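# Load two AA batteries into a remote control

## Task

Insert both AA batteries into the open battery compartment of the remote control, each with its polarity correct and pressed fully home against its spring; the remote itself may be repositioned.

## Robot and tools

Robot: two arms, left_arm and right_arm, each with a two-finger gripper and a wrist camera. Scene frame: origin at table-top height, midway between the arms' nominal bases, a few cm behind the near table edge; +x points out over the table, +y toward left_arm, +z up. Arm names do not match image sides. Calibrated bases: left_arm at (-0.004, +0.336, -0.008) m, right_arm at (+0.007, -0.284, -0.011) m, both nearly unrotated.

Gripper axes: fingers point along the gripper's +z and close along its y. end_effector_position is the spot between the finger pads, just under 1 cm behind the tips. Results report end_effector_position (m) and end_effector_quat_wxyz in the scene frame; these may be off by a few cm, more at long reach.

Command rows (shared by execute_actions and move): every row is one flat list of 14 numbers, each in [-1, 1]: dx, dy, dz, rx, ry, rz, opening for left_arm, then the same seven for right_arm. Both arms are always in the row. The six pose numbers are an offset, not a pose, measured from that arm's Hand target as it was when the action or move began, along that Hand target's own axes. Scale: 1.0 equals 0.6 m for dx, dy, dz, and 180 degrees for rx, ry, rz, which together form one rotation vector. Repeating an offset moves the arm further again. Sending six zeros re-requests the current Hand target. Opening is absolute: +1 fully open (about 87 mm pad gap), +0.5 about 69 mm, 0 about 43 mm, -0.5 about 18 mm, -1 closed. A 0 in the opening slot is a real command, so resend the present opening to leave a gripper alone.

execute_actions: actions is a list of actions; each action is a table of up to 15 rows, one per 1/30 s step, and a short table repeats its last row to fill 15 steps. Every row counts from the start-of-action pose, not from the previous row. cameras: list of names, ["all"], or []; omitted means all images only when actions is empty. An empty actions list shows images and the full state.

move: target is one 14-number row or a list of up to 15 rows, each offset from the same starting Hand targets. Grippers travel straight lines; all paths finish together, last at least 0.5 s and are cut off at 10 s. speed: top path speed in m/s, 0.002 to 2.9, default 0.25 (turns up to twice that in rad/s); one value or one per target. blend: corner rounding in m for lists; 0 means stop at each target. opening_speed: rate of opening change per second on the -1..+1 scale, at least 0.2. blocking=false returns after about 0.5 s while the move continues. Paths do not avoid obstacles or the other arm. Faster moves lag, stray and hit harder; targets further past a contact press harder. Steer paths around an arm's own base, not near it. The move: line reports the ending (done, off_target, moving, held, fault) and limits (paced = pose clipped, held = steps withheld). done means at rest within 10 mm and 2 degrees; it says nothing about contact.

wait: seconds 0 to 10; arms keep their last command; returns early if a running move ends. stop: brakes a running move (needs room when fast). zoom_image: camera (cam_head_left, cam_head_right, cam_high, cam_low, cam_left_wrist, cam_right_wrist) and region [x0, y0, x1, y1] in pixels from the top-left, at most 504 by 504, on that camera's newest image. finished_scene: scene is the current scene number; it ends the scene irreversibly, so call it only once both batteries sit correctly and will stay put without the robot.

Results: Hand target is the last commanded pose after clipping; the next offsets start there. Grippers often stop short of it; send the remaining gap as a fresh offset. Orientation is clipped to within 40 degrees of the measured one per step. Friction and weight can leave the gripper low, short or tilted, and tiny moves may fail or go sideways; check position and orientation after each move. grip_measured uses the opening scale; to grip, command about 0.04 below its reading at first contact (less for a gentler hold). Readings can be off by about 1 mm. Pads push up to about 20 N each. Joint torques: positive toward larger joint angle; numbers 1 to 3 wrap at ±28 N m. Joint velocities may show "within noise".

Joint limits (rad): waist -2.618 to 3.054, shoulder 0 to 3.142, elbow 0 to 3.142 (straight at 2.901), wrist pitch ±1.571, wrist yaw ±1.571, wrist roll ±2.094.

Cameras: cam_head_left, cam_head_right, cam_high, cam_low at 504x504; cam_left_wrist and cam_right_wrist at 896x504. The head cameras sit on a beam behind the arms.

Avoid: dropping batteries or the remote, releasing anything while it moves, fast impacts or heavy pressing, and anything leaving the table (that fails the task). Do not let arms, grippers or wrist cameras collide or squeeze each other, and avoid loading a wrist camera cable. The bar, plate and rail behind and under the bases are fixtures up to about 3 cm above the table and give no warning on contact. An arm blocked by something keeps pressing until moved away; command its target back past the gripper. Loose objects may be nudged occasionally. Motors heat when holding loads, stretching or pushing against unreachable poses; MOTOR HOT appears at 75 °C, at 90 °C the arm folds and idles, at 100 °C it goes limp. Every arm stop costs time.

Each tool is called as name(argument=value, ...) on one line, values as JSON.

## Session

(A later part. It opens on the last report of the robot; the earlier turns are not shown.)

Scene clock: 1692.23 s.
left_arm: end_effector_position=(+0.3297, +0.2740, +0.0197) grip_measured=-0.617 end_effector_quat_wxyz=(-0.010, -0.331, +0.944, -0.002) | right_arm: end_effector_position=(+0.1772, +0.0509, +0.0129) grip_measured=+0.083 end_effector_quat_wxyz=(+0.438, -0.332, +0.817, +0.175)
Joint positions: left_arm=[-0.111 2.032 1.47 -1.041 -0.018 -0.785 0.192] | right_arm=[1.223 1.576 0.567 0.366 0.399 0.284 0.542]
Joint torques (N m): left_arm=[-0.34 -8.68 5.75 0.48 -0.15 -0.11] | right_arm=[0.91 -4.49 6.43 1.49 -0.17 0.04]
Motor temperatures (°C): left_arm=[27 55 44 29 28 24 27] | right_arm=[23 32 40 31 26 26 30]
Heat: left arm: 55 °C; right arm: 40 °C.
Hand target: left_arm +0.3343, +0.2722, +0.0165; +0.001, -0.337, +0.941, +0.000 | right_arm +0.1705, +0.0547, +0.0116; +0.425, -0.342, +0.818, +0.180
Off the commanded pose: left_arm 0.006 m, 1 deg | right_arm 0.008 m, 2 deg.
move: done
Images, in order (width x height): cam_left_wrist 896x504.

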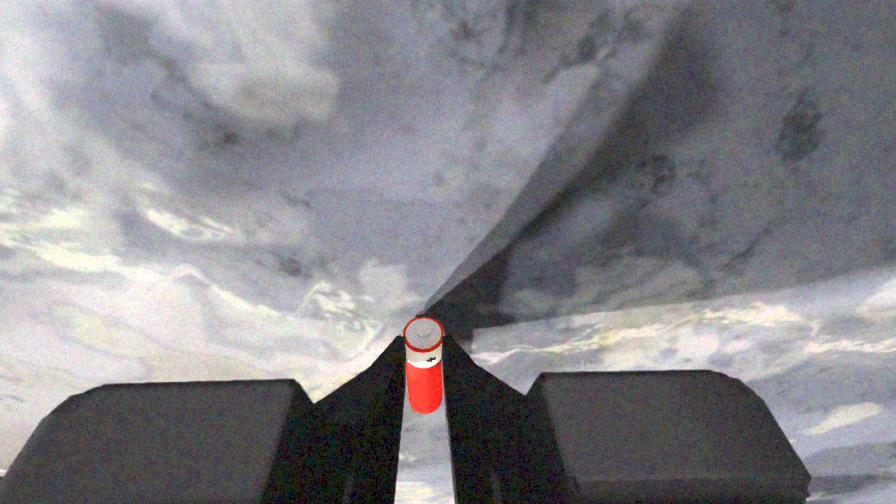

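move(target=[[0, 0, 0, 0, 0, 0, -0.5, 0, 0, 0, 0, 0, 0, 0.0], [0.0179, 0, 0.0033, 0, 0, 0, -0.5, 0, 0, 0, 0, 0, 0, 0.0], [0.0179, 0, 0.0033, 0, 0, 0, -0.75, 0, 0, 0, 0, 0, 0, 0.0]], speed=0.06, opening_speed=0.5, cameras=["cam_left_wrist"])

zoom_image(camera="cam_left_wrist", region=[330, 240, 510, 390])

Scene clock: 1712.30 s.
left_arm: end_effector_position=(+0.3207, +0.2685, +0.0114) grip_measured=-0.591 end_effector_quat_wxyz=(-0.019, -0.332, +0.943, +0.003) | right_arm: end_effector_position=(+0.1772, +0.0509, +0.0129) grip_measured=+0.083 end_effector_quat_wxyz=(+0.438, -0.332, +0.817, +0.175)
Joint positions: left_arm=[-0.128 2.032 1.432 -1.025 -0.018 -0.805 0.204] | right_arm=[1.223 1.576 0.567 0.366 0.399 0.284 0.542]
Joint torques (N m): left_arm=[-0.62 -10.62 5.19 0.46 -0.14 -0.13] | right_arm=[0.85 -4.52 6.45 1.49 -0.17 0.04]
Heat: left arm: 53 °C; right arm: 40 °C.
Hand target: left_arm +0.3260, +0.2654, +0.0145; +0.001, -0.337, +0.941, +0.000 | right_arm +0.1705, +0.0547, +0.0116; +0.425, -0.342, +0.818, +0.180
Off the commanded pose: left_arm 0.007 m, 2 deg | right_arm 0.008 m, 2 deg.
move: done; target 3's new opening was sent with left_arm's hand 0.008 m and 3 deg from that target
Images, in order (width x height): cam_left_wrist 896x504.

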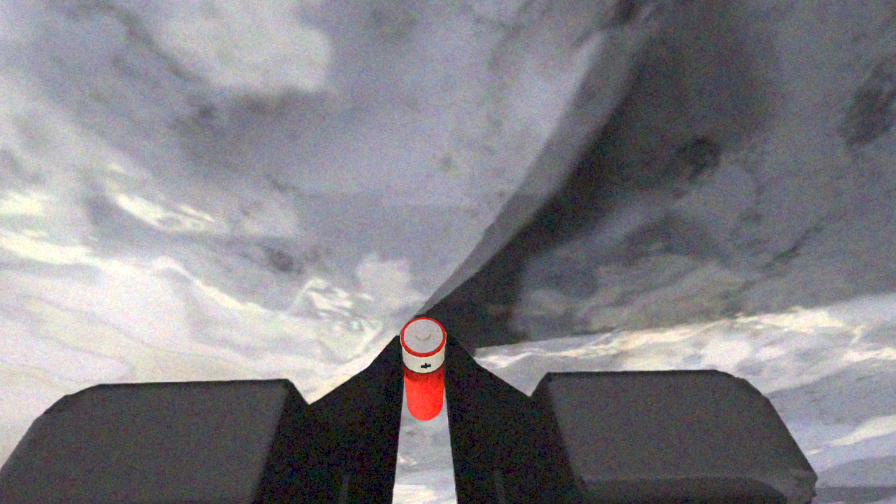

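Scaled by 2.800 from the camera's 896x504 image, which has a finer 1280x720 frame.

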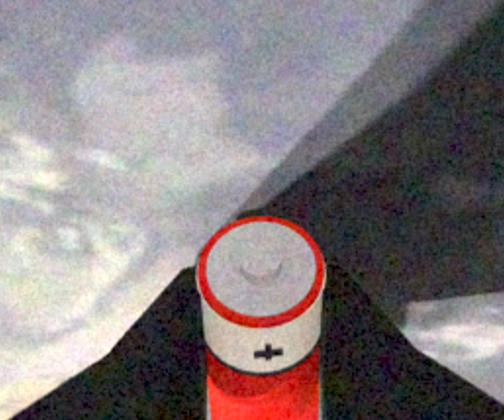

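move(target=[[0, 0, 0, 0, 0, 0, -0.4, 0, 0, 0, 0, 0, 0, 0.0], [-0.0068, 0, -0.075, 0, 0, 0, -0.4, 0, 0, 0, 0, 0, 0, 0.0], [-0.0183, 0, -0.0042, 0, 0, 0, -0.4, 0, 0, 0, 0, 0, 0, 0.0]], speed=0.1, opening_speed=0.6, cameras=["cam_left_wrist"])

zoom_image(camera="cam_left_wrist", region=[330, 240, 510, 390])

Scene clock: 1731.33 s.
left_arm: end_effector_position=(+0.3294, +0.2713, +0.0197) grip_measured=-0.400 end_effector_quat_wxyz=(-0.011, -0.338, +0.941, -0.002) | right_arm: end_effector_position=(+0.1772, +0.0509, +0.0129) grip_measured=+0.083 end_effector_quat_wxyz=(+0.438, -0.332, +0.817, +0.175)
Joint positions: left_arm=[-0.117 2.033 1.472 -1.045 -0.018 -0.805 0.3] | right_arm=[1.223 1.576 0.567 0.366 0.399 0.284 0.542]
Joint torques (N m): left_arm=[0.13 -8.85 5.86 0.47 -0.15 0.08] | right_arm=[0.87 -4.52 6.43 1.48 -0.17 0.04]
Heat: left arm: 54 °C; right arm: 40 °C.
Hand target: left_arm +0.3345, +0.2723, +0.0170; +0.001, -0.337, +0.941, +0.000 | right_arm +0.1705, +0.0547, +0.0116; +0.425, -0.342, +0.818, +0.180
Off the commanded pose: left_arm 0.006 m, 1 deg | right_arm 0.008 m, 2 deg.
move: done
Images, in order (width x height): cam_left_wrist 896x504.

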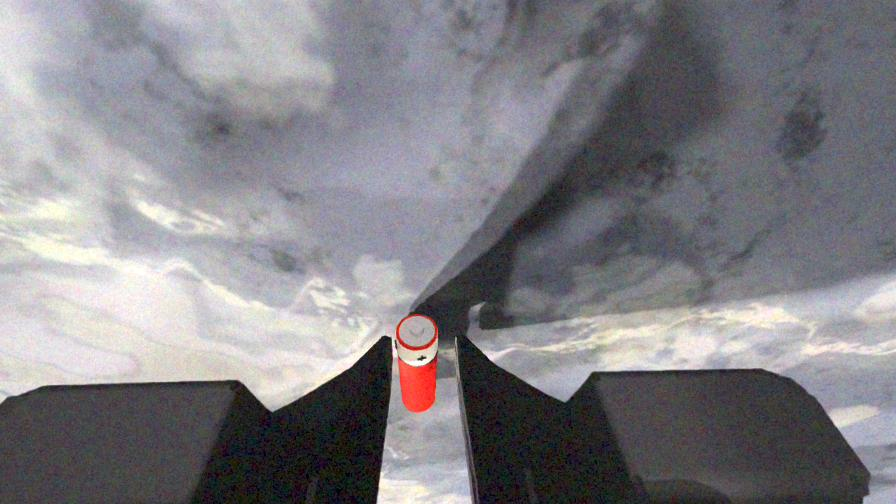

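Scaled by 2.800 from the camera's 896x504 image, which has a finer 1280x720 frame.

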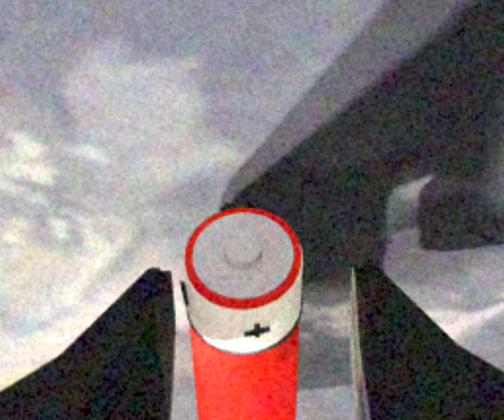

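move(target=[[0.01, 0, -0.0067, 0, 0, 0, -0.4, 0, 0, 0, 0, 0, 0, 0.0], [0.01, 0, -0.0067, 0, 0, 0, -0.75, 0, 0, 0, 0, 0, 0, 0.0]], speed=0.06, opening_speed=0.5, cameras=["cam_left_wrist"])

zoom_image(camera="cam_left_wrist", region=[330, 240, 510, 390])

Scene clock: 1744.27 s.
left_arm: end_effector_position=(+0.3265, +0.2716, +0.0178) grip_measured=-0.602 end_effector_quat_wxyz=(-0.015, -0.338, +0.941, +0.000) | right_arm: end_effector_position=(+0.1772, +0.0509, +0.0129) grip_measured=+0.083 end_effector_quat_wxyz=(+0.438, -0.332, +0.817, +0.175)
Joint positions: left_arm=[-0.117 2.033 1.463 -1.045 -0.018 -0.805 0.199] | right_arm=[1.223 1.576 0.567 0.366 0.399 0.284 0.542]
Joint torques (N m): left_arm=[-0.81 -10.48 5.57 0.38 -0.14 -0.04] | right_arm=[0.88 -4.49 6.43 1.49 -0.17 0.04]
Heat: left arm: 54 °C; right arm: 40 °C.
Hand target: left_arm +0.3298, +0.2685, +0.0211; +0.001, -0.337, +0.941, +0.000 | right_arm +0.1705, +0.0547, +0.0116; +0.425, -0.342, +0.818, +0.180
Off the commanded pose: left_arm 0.006 m, 2 deg | right_arm 0.008 m, 2 deg.
move: done
Images, in order (width x height): cam_left_wrist 896x504.

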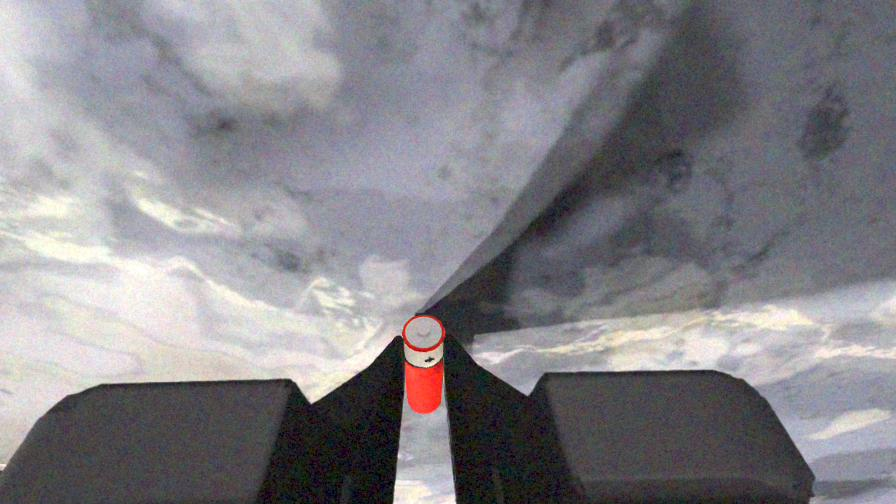

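Scaled by 2.800 from the camera's 896x504 image, which has a finer 1280x720 frame.

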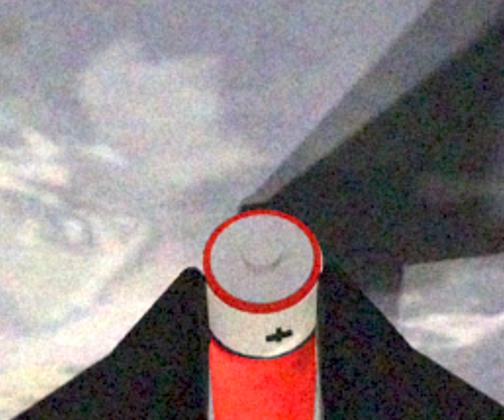

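move(target=[[0, 0, -0.1167, 0, 0, 0, -0.75, 0, 0, 0, 0, 0, 0, 0.0], [0.1825, -0.1145, -0.1067, 0, -0.0944, 0, -0.75, 0, 0, 0, 0, 0, 0, 0.0]], speed=0.18, blend=[0.02, 0], cameras=["cam_left_wrist", "cam_right_wrist"])

zoom_image(camera="cam_right_wrist", region=[330, 0, 490, 120])

Scene clock: 1785.30 s.
left_arm: end_effector_position=(+0.2806, +0.1486, +0.0773) grip_measured=-0.602 end_effector_quat_wxyz=(+0.117, -0.321, +0.938, +0.063) | right_arm: end_effector_position=(+0.1772, +0.0509, +0.0129) grip_measured=+0.083 end_effector_quat_wxyz=(+0.438, -0.332, +0.817, +0.175)
Joint positions: left_arm=[-0.62 1.895 1.518 -1.187 -0.283 -1.273 0.199] | right_arm=[1.223 1.576 0.567 0.366 0.399 0.284 0.542]
Joint torques (N m): left_arm=[0.12 -9.74 7.08 0.49 -0.44 -0.17] | right_arm=[0.87 -4.51 6.42 1.49 -0.17 0.04]
Motor temperatures (°C): left_arm=[27 57 42 29 28 24 28] | right_arm=[23 32 40 31 26 26 30]
Heat: left arm: 57 °C; right arm: 40 °C.
Hand target: left_arm +0.2887, +0.1459, +0.0850; +0.140, -0.334, +0.931, +0.049 | right_arm +0.1705, +0.0547, +0.0116; +0.425, -0.342, +0.818, +0.180
Off the commanded pose: left_arm 0.012 m, 3 deg | right_arm 0.008 m, 2 deg.
move: off_target (left_arm)
Images, in order (width x height): cam_left_wrist 896x504, cam_right_wrist 896x504.

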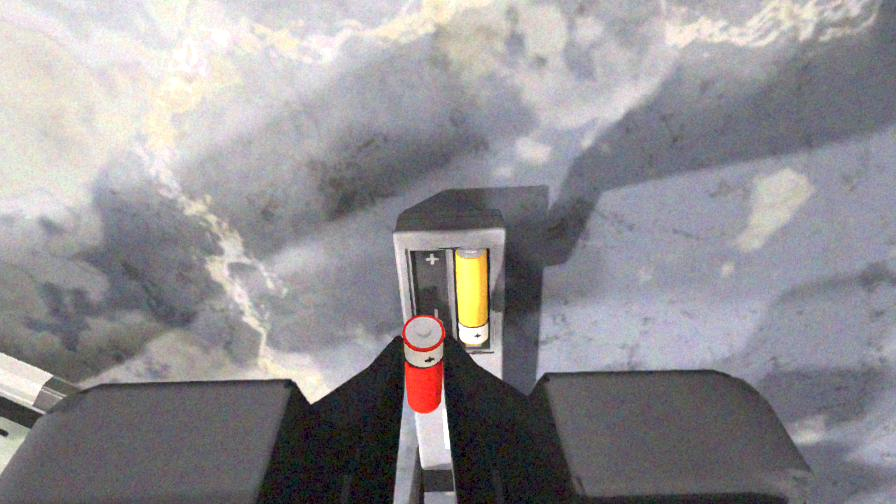

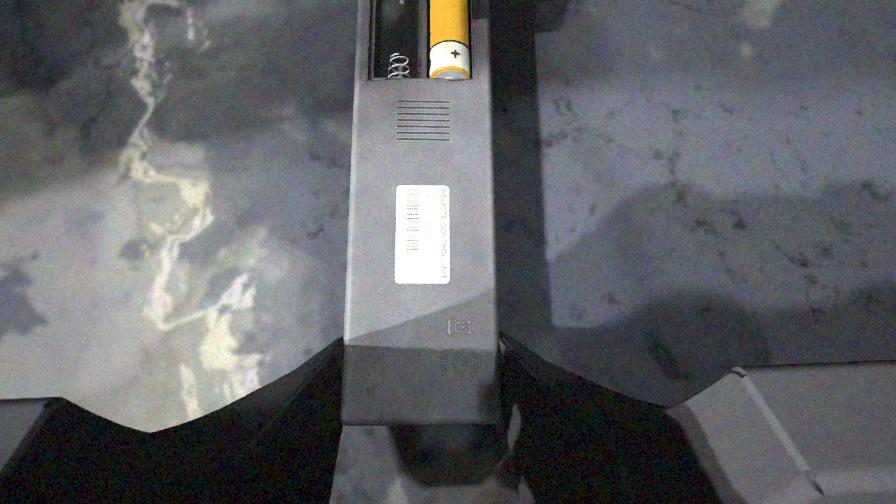

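Scaled by 3.150 from the camera's 896x504 image, which has a finer 1280x720 frame.

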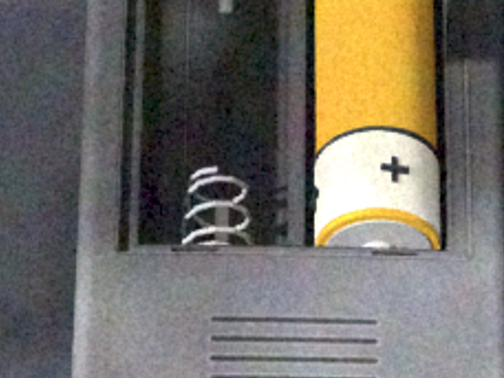

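move(target=[0.0094, -0.0034, 0.0617, -0.0033, 0, -0.0106, -0.75, 0, 0, 0, 0, 0, 0, 0.0], speed=0.1, cameras=["cam_left_wrist", "cam_right_wrist"])

zoom_image(camera="cam_right_wrist", region=[330, 0, 490, 120])

zoom_image(camera="cam_left_wrist", region=[340, 220, 540, 390])

Scene clock: 1830.27 s.
left_arm: end_effector_position=(+0.2870, +0.1490, +0.0495) grip_measured=-0.602 end_effector_quat_wxyz=(+0.123, -0.338, +0.931, +0.056) | right_arm: end_effector_position=(+0.1772, +0.0509, +0.0129) grip_measured=+0.083 end_effector_quat_wxyz=(+0.438, -0.332, +0.817, +0.175)
Joint positions: left_arm=[-0.608 1.912 1.429 -1.064 -0.286 -1.294 0.199] | right_arm=[1.223 1.576 0.567 0.366 0.399 0.284 0.542]
Joint torques (N m): left_arm=[0.29 -7.98 6.06 0.58 -0.43 -0.15] | right_arm=[0.88 -4.49 6.45 1.5 -0.17 0.04]
Motor temperatures (°C): left_arm=[27 58 43 29 28 24 29] | right_arm=[23 32 40 31 26 26 30]
Heat: left arm: 58 °C; right arm: 40 °C.
Hand target: left_arm +0.2943, +0.1478, +0.0480; +0.139, -0.350, +0.925, +0.052 | right_arm +0.1705, +0.0547, +0.0116; +0.425, -0.342, +0.818, +0.180
Off the commanded pose: left_arm 0.008 m, 2 deg | right_arm 0.008 m, 2 deg.
move: done
Images, in order (width x height): cam_left_wrist 896x504, cam_right_wrist 896x504.

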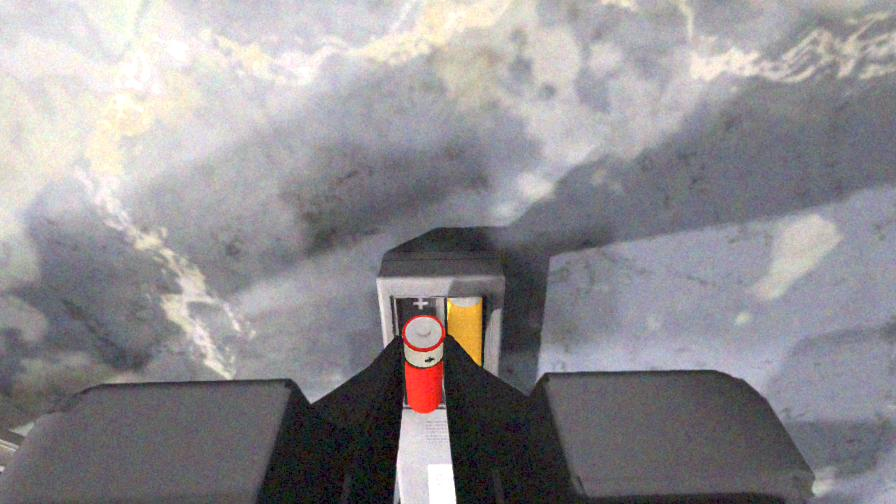

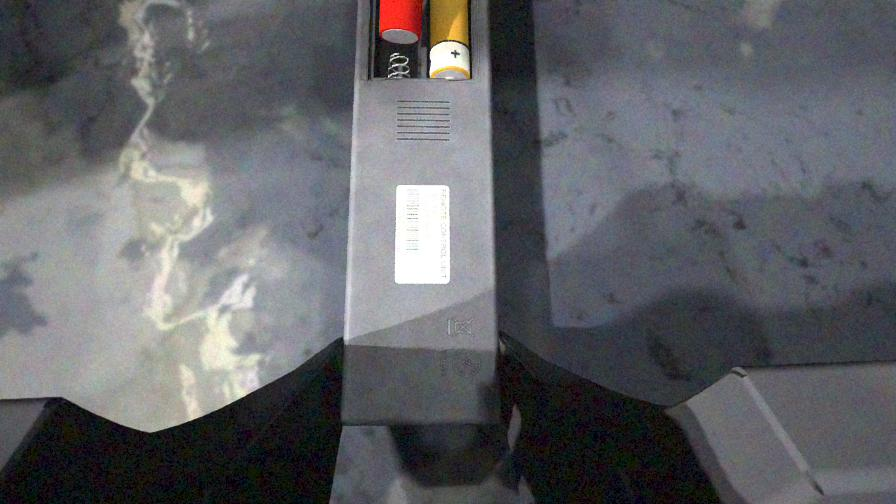

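Scaled by 3.150 from the camera's 896x504 image, which has a finer 1280x720 frame.

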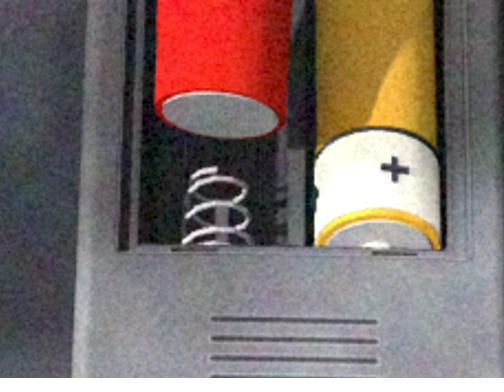

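Scaled by 2.520 from the camera's 896x504 image, which has a finer 1280x720 frame.

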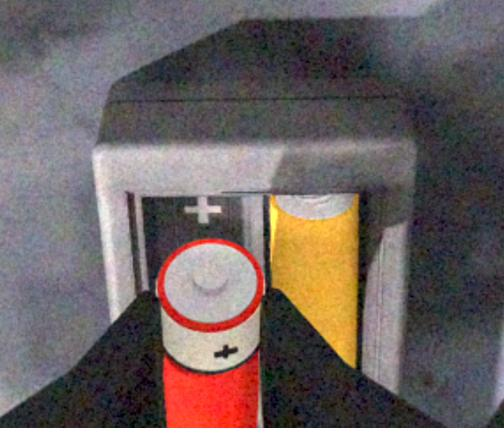

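move(target=[-0.0012, 0.0031, 0.0248, -0.0025, 0, -0.008, -0.75, 0, 0, 0, 0, 0, 0, 0.0], speed=0.08, cameras=["cam_left_wrist", "cam_right_wrist"])

zoom_image(camera="cam_right_wrist", region=[330, 0, 490, 120])

zoom_image(camera="cam_left_wrist", region=[340, 240, 540, 400])

Scene clock: 1863.07 s.
left_arm: end_effector_position=(+0.2883, +0.1536, +0.0382) grip_measured=-0.602 end_effector_quat_wxyz=(+0.122, -0.348, +0.928, +0.059) | right_arm: end_effector_position=(+0.1772, +0.0509, +0.0129) grip_measured=+0.083 end_effector_quat_wxyz=(+0.438, -0.332, +0.817, +0.175)
Joint positions: left_arm=[-0.594 1.92 1.394 -1.026 -0.286 -1.303 0.199] | right_arm=[1.223 1.576 0.567 0.366 0.399 0.284 0.542]
Joint torques (N m): left_arm=[0.36 -7.65 5.57 0.67 -0.44 -0.17] | right_arm=[0.88 -4.52 6.45 1.49 -0.17 0.04]
Motor temperatures (°C): left_arm=[27 55 43 29 28 24 29] | right_arm=[23 32 40 31 26 26 30]
Heat: left arm: 55 °C; right arm: 40 °C.
Hand target: left_arm +0.2969, +0.1525, +0.0339; +0.138, -0.362, +0.920, +0.054 | right_arm +0.1705, +0.0547, +0.0116; +0.425, -0.342, +0.818, +0.180
Off the commanded pose: left_arm 0.010 m, 3 deg | right_arm 0.008 m, 2 deg.
move: off_target (left_arm)
Images, in order (width x height): cam_left_wrist 896x504, cam_right_wrist 896x504.

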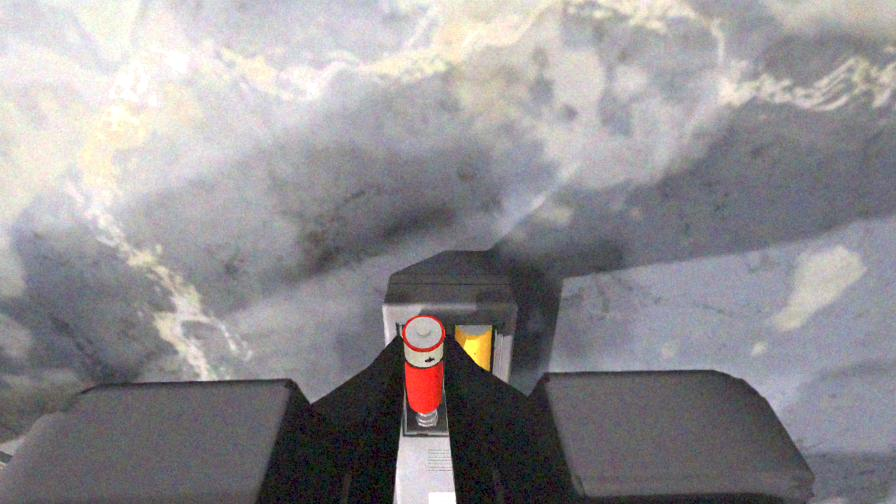

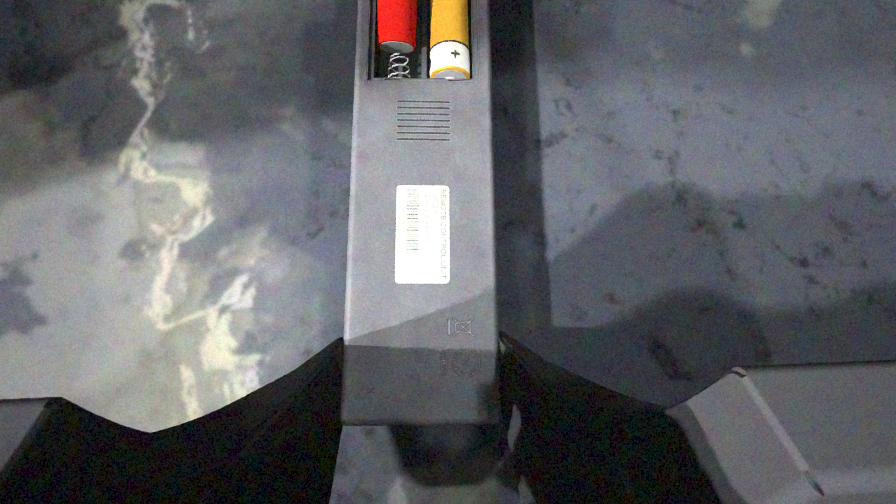

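Scaled by 3.150 from the camera's 896x504 image, which has a finer 1280x720 frame.

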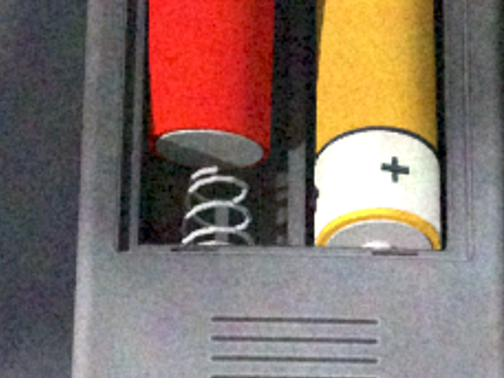

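Scaled by 2.520 from the camera's 896x504 image, which has a finer 1280x720 frame.

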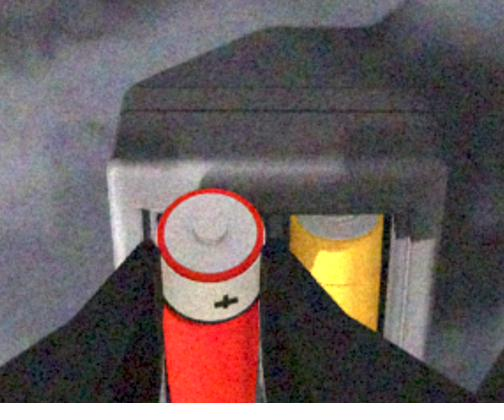

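move(target=[0.0843, 0.012, -0.019, 0, 0.039, 0, -0.75, -0.0114, -0.0019, 0.0163, 0, 0, 0, 0.0], speed=0.08, cameras=["cam_left_wrist", "cam_right_wrist"])

zoom_image(camera="cam_right_wrist", region=[330, 0, 490, 120])

zoom_image(camera="cam_left_wrist", region=[340, 240, 540, 400])

Scene clock: 1883.73 s.
left_arm: end_effector_position=(+0.2796, +0.1495, +0.0326) grip_measured=-0.602 end_effector_quat_wxyz=(+0.126, -0.368, +0.919, +0.061) | right_arm: end_effector_position=(+0.1775, +0.0528, +0.0133) grip_measured=+0.082 end_effector_quat_wxyz=(+0.437, -0.333, +0.817, +0.173)
Joint positions: left_arm=[-0.622 1.909 1.355 -1.012 -0.297 -1.377 0.199] | right_arm=[1.225 1.582 0.579 0.356 0.4 0.284 0.541]
Joint torques (N m): left_arm=[-3.34 -9.01 4.1 0.28 0.9 -0.29] | right_arm=[-0.53 -1.89 8.44 1.68 -0.28 -0.09]
Heat: left arm: 52 °C; right arm: 40 °C.
Hand target: left_arm +0.2541, +0.1226, +0.0300; +0.082, -0.364, +0.927, +0.032 | right_arm +0.1797, +0.0625, +0.0116; +0.425, -0.342, +0.818, +0.180
Off the commanded pose: left_arm 0.037 m, 6 deg | right_arm 0.010 m, 2 deg.
move: off_target (left_arm)
Images, in order (width x height): cam_left_wrist 896x504, cam_right_wrist 896x504.

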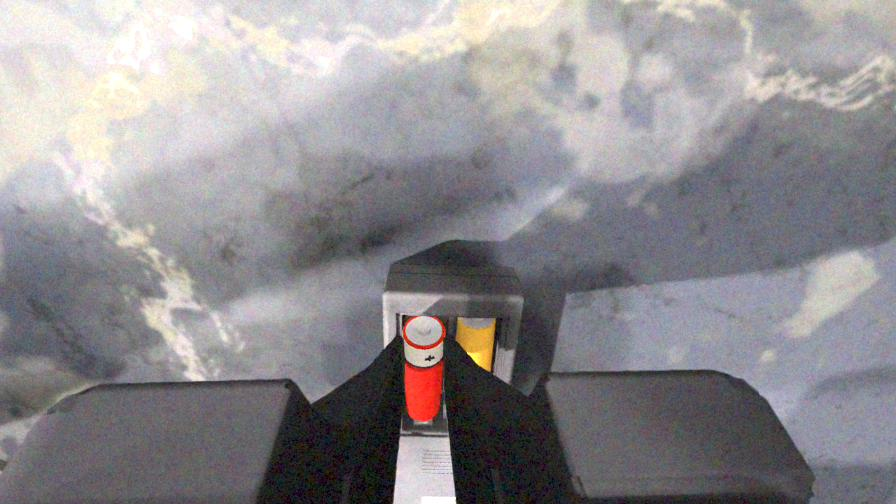

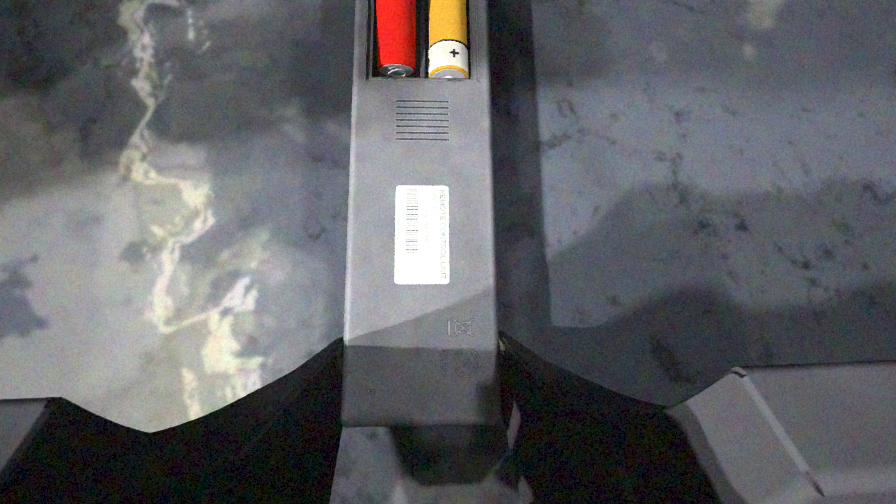

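Scaled by 3.150 from the camera's 896x504 image, which has a finer 1280x720 frame.

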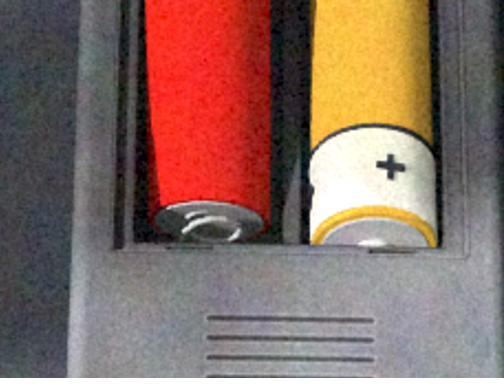

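Scaled by 2.520 from the camera's 896x504 image, which has a finer 1280x720 frame.

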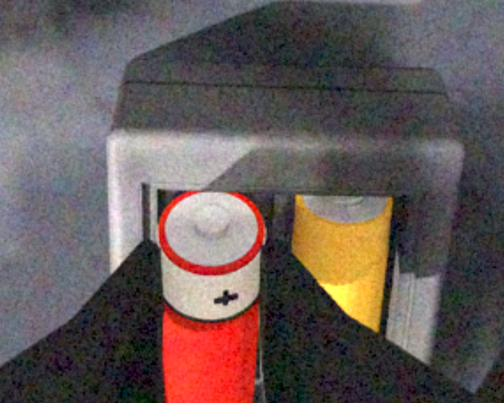

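move(target=[[0.0128, 0.0004, 0.0147, 0, 0, 0, -0.75, 0, 0, 0, 0, 0, 0, 0.0], [-0.0489, -0.0022, 0.029, 0, 0, 0, -0.75, 0, 0, 0, 0, 0, 0, 0.0]], speed=0.08, cameras=["cam_left_wrist"])

zoom_image(camera="cam_left_wrist", region=[340, 240, 540, 400])

Scene clock: 1901.57 s.
left_arm: end_effector_position=(+0.2814, +0.1532, +0.0317) grip_measured=-0.602 end_effector_quat_wxyz=(+0.100, -0.371, +0.922, +0.038) | right_arm: end_effector_position=(+0.1786, +0.0541, +0.0133) grip_measured=+0.082 end_effector_quat_wxyz=(+0.437, -0.333, +0.818, +0.173)
Joint positions: left_arm=[-0.574 1.895 1.335 -0.985 -0.228 -1.331 0.199] | right_arm=[1.223 1.588 0.585 0.356 0.4 0.284 0.541]
Joint torques (N m): left_arm=[-0.31 -4.96 5.53 0.62 0.18 0.12] | right_arm=[-0.46 -2.41 8.02 1.68 -0.28 -0.09]
Heat: left arm: 51 °C; right arm: 40 °C.
Hand target: left_arm +0.2784, +0.1434, +0.0180; +0.082, -0.364, +0.927, +0.032 | right_arm +0.1797, +0.0625, +0.0116; +0.425, -0.342, +0.818, +0.180
Off the commanded pose: left_arm 0.017 m, 2 deg | right_arm 0.009 m, 2 deg.
move: off_target (left_arm)
Images, in order (width x height): cam_left_wrist 896x504.

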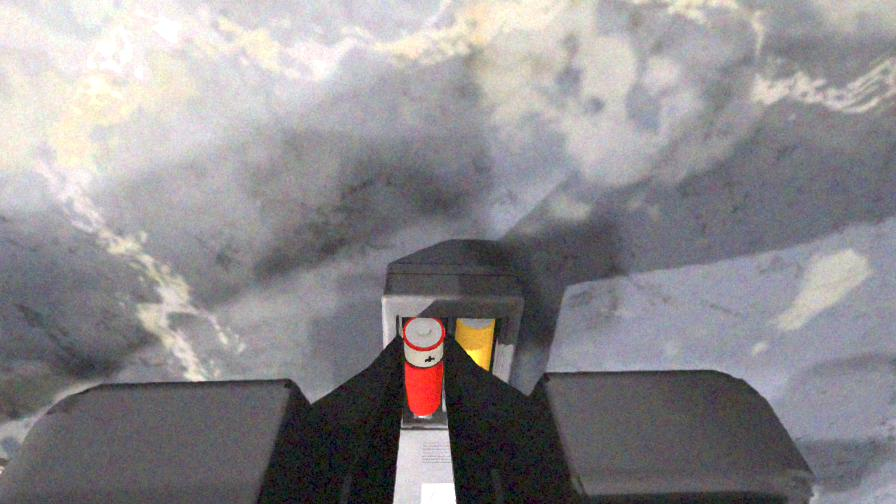

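Scaled by 2.520 from the camera's 896x504 image, which has a finer 1280x720 frame.

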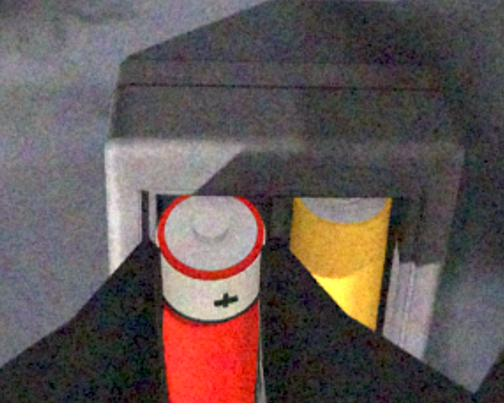

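move(target=[[-0.0197, -0.0008, 0.0035, 0, 0, 0, -0.75, 0, 0, 0, 0, 0, 0, 0.0], [-0.0197, -0.0008, 0.0035, 0, 0, 0, -0.5, 0, 0, 0, 0, 0, 0, 0.0], [-0.0415, -0.0008, -0.1195, 0, 0, 0, -0.5, 0, 0, 0, 0, 0, 0, 0.0]], speed=0.08, opening_speed=0.4, cameras=["cam_left_wrist", "cam_right_wrist"])

zoom_image(camera="cam_left_wrist", region=[340, 220, 540, 380])

Scene clock: 1921.00 s.
left_arm: end_effector_position=(+0.2794, +0.1570, +0.0765) grip_measured=-0.500 end_effector_quat_wxyz=(+0.063, -0.366, +0.927, +0.051) | right_arm: end_effector_position=(+0.1793, +0.0560, +0.0130) grip_measured=+0.082 end_effector_quat_wxyz=(+0.436, -0.336, +0.817, +0.173)
Joint positions: left_arm=[-0.548 1.909 1.533 -1.229 -0.184 -1.299 0.25] | right_arm=[1.22 1.596 0.593 0.356 0.392 0.278 0.541]
Joint torques (N m): left_arm=[-0.21 -10 10.59 0.17 -0.19 0.09] | right_arm=[-0.27 -3.14 7.39 1.68 -0.22 -0.09]
Motor temperatures (°C): left_arm=[28 49 41 29 28 24 29] | right_arm=[23 31 40 33 26 26 30]
Heat: left arm: 49 °C; right arm: 40 °C.
Hand target: left_arm +0.2874, +0.1512, +0.0929; +0.082, -0.364, +0.927, +0.032 | right_arm +0.1797, +0.0625, +0.0116; +0.425, -0.342, +0.818, +0.180
Off the commanded pose: left_arm 0.019 m, 3 deg | right_arm 0.007 m, 2 deg.
move: off_target (left_arm); target 2's new opening was sent with left_arm's hand 0.015 m and 1 deg from that target
Images, in order (width x height): cam_left_wrist 896x504, cam_right_wrist 896x504.

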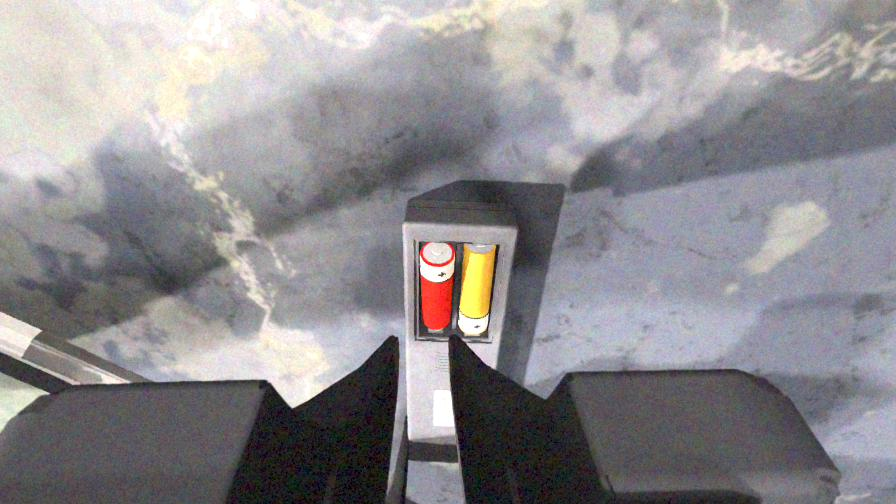

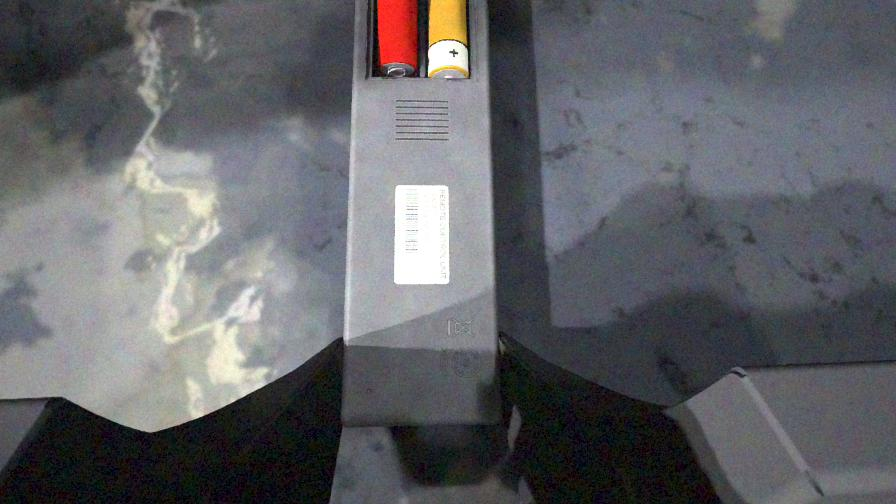

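Scaled by 2.520 from the camera's 896x504 image, which has a finer 1280x720 frame.

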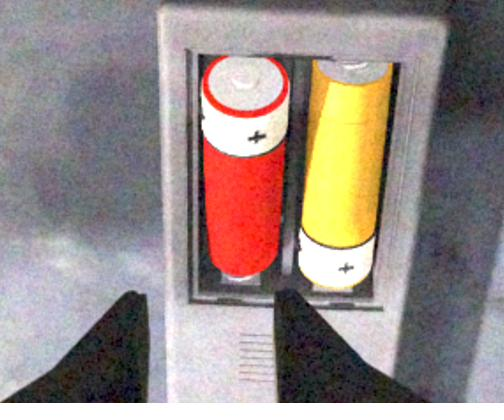

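move(target=[0.0098, -0.0017, 0.0693, 0, 0, 0, -0.97, 0, 0, 0, 0, 0, 0, 0.0], speed=0.12, opening_speed=0.8, cameras=["cam_left_wrist"])

zoom_image(camera="cam_left_wrist", region=[340, 220, 540, 380])

Scene clock: 1941.60 s.
left_arm: end_effector_position=(+0.2848, +0.1531, +0.0538) grip_measured=-0.969 end_effector_quat_wxyz=(+0.074, -0.368, +0.926, +0.037) | right_arm: end_effector_position=(+0.1793, +0.0560, +0.0130) grip_measured=+0.082 end_effector_quat_wxyz=(+0.436, -0.336, +0.817, +0.173)
Joint positions: left_arm=[-0.548 1.912 1.447 -1.103 -0.184 -1.299 0.015] | right_arm=[1.22 1.596 0.593 0.356 0.392 0.278 0.541]
Joint torques (N m): left_arm=[0.25 -7.84 5.9 0.55 -0.19 0.16] | right_arm=[-0.23 -3.14 7.38 1.68 -0.21 -0.07]
Heat: left arm: 51 °C; right arm: 42 °C.
Hand target: left_arm +0.2892, +0.1514, +0.0510; +0.082, -0.364, +0.927, +0.032 | right_arm +0.1797, +0.0625, +0.0116; +0.425, -0.342, +0.818, +0.180
Off the commanded pose: left_arm 0.005 m, 1 deg | right_arm 0.007 m, 2 deg.
move: done
Images, in order (width x height): cam_left_wrist 896x504.

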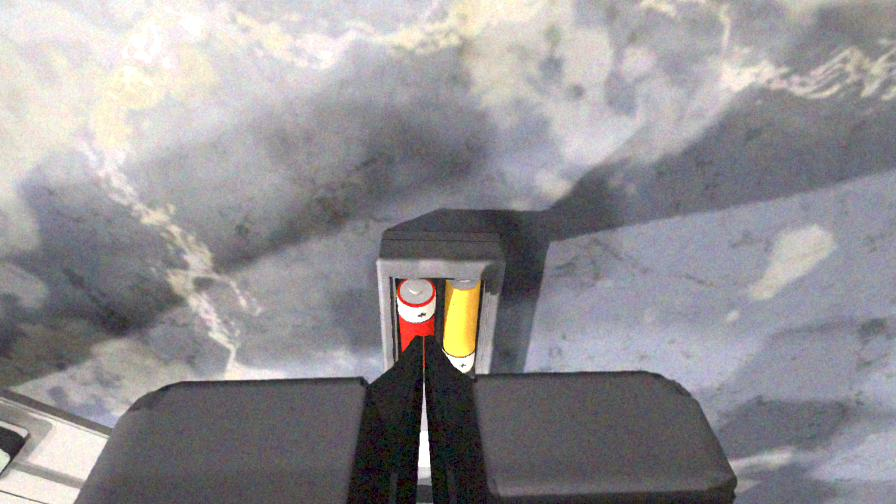

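Scaled by 2.520 from the camera's 896x504 image, which has a finer 1280x720 frame.

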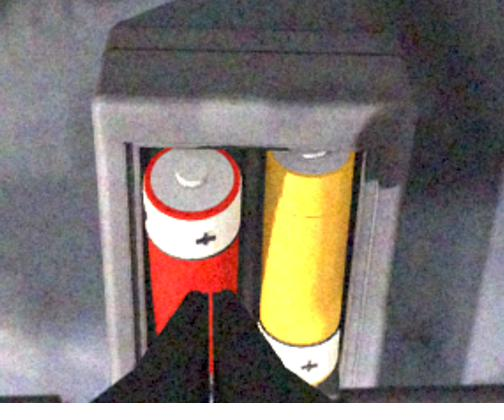

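move(target=[0.0171, 0.01, 0.0866, 0, 0, 0, -0.97, 0, 0, 0, 0, 0, 0, 0.0], speed=0.06, cameras=["cam_left_wrist"])

zoom_image(camera="cam_left_wrist", region=[340, 240, 540, 400])

Scene clock: 1957.10 s.
left_arm: end_effector_position=(+0.2830, +0.1518, +0.0324) grip_measured=-0.970 end_effector_quat_wxyz=(+0.082, -0.367, +0.927, +0.012) | right_arm: end_effector_position=(+0.1791, +0.0561, +0.0129) grip_measured=+0.082 end_effector_quat_wxyz=(+0.435, -0.336, +0.817, +0.174)
Joint positions: left_arm=[-0.544 1.883 1.32 -0.954 -0.165 -1.288 0.015] | right_arm=[1.22 1.596 0.593 0.356 0.391 0.278 0.541]
Joint torques (N m): left_arm=[0.28 -2.76 1.2 1.11 -0.38 0.11] | right_arm=[-0.24 -3.1 7.38 1.67 -0.2 -0.08]
Heat: left arm: 52 °C; right arm: 42 °C.
Hand target: left_arm +0.2844, +0.1551, -0.0020; +0.082, -0.364, +0.927, +0.032 | right_arm +0.1797, +0.0625, +0.0116; +0.425, -0.342, +0.818, +0.180
Off the commanded pose: left_arm 0.035 m, 2 deg | right_arm 0.006 m, 1 deg.
move: off_target (left_arm)
Images, in order (width x height): cam_left_wrist 896x504.

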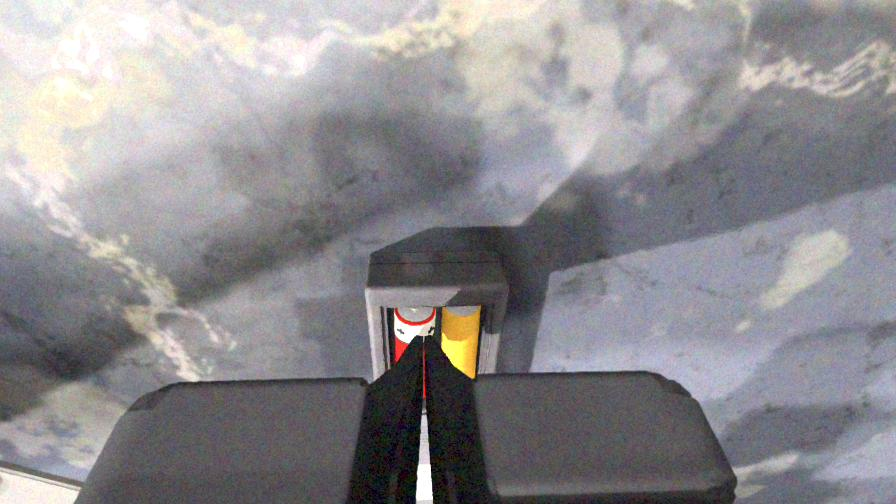

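Scaled by 2.520 from the camera's 896x504 image, which has a finer 1280x720 frame.

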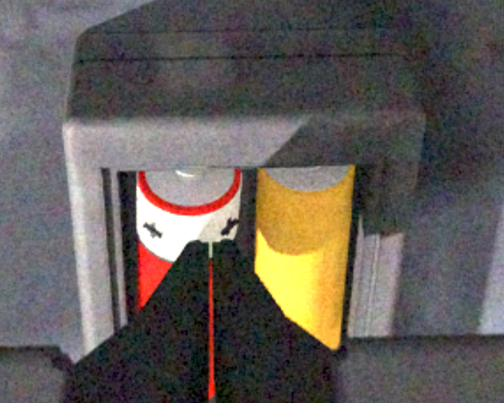

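move(target=[[-0.0205, 0.0066, -0.1148, 0, 0, 0, -0.97, 0, 0, 0, 0, 0, 0, 0.0], [-0.0205, 0.0066, -0.1148, 0, 0, 0, -0.43, 0, 0, 0, 0, 0, 0, 0.0]], speed=0.12, opening_speed=0.8, cameras=["cam_left_wrist"])

zoom_image(camera="cam_left_wrist", region=[340, 220, 540, 380])

Scene clock: 1972.17 s.
left_arm: end_effector_position=(+0.2703, +0.1609, +0.0540) grip_measured=-0.430 end_effector_quat_wxyz=(+0.060, -0.364, +0.929, +0.045) | right_arm: end_effector_position=(+0.1791, +0.0561, +0.0129) grip_measured=+0.082 end_effector_quat_wxyz=(+0.435, -0.336, +0.817, +0.174)
Joint positions: left_arm=[-0.544 1.88 1.404 -1.121 -0.17 -1.288 0.285] | right_arm=[1.22 1.596 0.593 0.356 0.391 0.278 0.541]
Joint torques (N m): left_arm=[0.25 -9.17 10.4 0.17 -0.33 0.1] | right_arm=[-0.25 -3.14 7.39 1.68 -0.2 -0.07]
Heat: left arm: 49 °C; right arm: 42 °C.
Hand target: left_arm +0.2818, +0.1581, +0.0680; +0.082, -0.364, +0.927, +0.032 | right_arm +0.1797, +0.0625, +0.0116; +0.425, -0.342, +0.818, +0.180
Off the commanded pose: left_arm 0.018 m, 3 deg | right_arm 0.006 m, 1 deg.
move: off_target (left_arm); target 2's new opening was sent with left_arm's hand 0.018 m and 3 deg from that target
Images, in order (width x height): cam_left_wrist 896x504.

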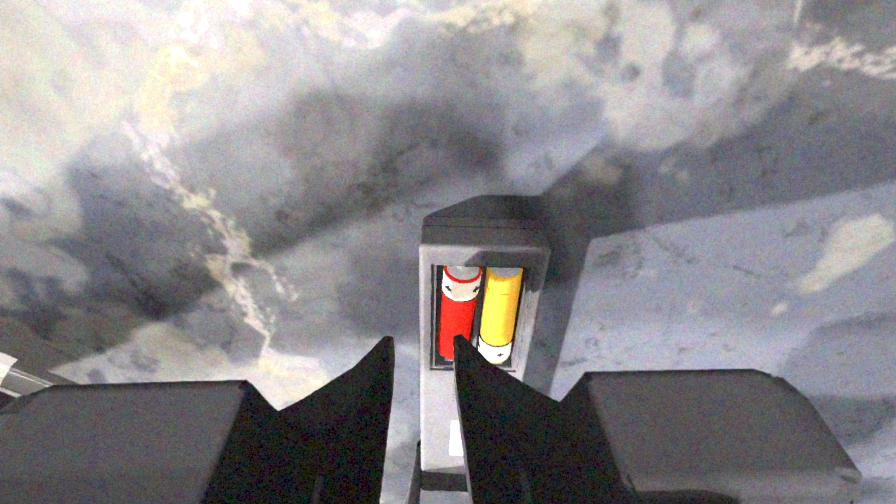

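Scaled by 2.520 from the camera's 896x504 image, which has a finer 1280x720 frame.

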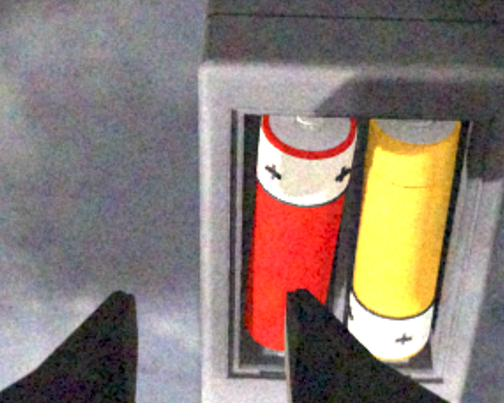

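move(target=[0.0122, -0.015, 0.0503, 0.0024, 0, 0.0137, -0.43, 0, 0, 0, 0, 0, 0, 0.0], speed=0.1, cameras=["cam_left_wrist"])

zoom_image(camera="cam_left_wrist", region=[340, 240, 540, 400])

Scene clock: 1991.70 s.
left_arm: end_effector_position=(+0.2828, +0.1534, +0.0394) grip_measured=-0.430 end_effector_quat_wxyz=(+0.069, -0.353, +0.933, +0.033) | right_arm: end_effector_position=(+0.1791, +0.0561, +0.0129) grip_measured=+0.082 end_effector_quat_wxyz=(+0.435, -0.336, +0.817, +0.174)
Joint positions: left_arm=[-0.544 1.92 1.398 -1.043 -0.17 -1.262 0.285] | right_arm=[1.22 1.596 0.593 0.356 0.391 0.278 0.541]
Joint torques (N m): left_arm=[-0.58 -7.9 5.87 0.56 -0.31 0.16] | right_arm=[-0.24 -3.12 7.39 1.68 -0.21 -0.08]
Heat: left arm: 49 °C; right arm: 43 °C.
Hand target: left_arm +0.2865, +0.1502, +0.0370; +0.082, -0.344, +0.935, +0.030 | right_arm +0.1797, +0.0625, +0.0116; +0.425, -0.342, +0.818, +0.180
Off the commanded pose: left_arm 0.005 m, 2 deg | right_arm 0.006 m, 1 deg.
move: done
Images, in order (width x height): cam_left_wrist 896x504.

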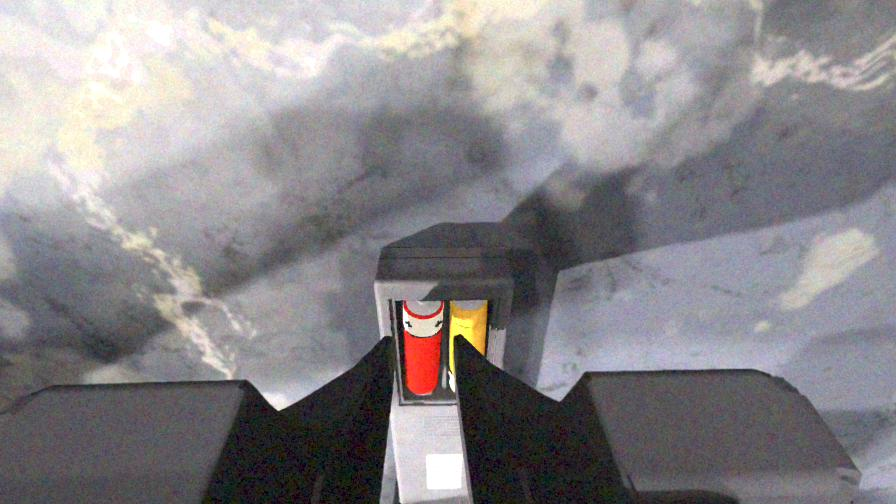

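Scaled by 2.520 from the camera's 896x504 image, which has a finer 1280x720 frame.

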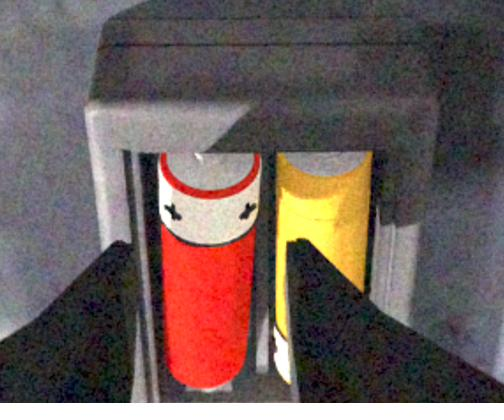

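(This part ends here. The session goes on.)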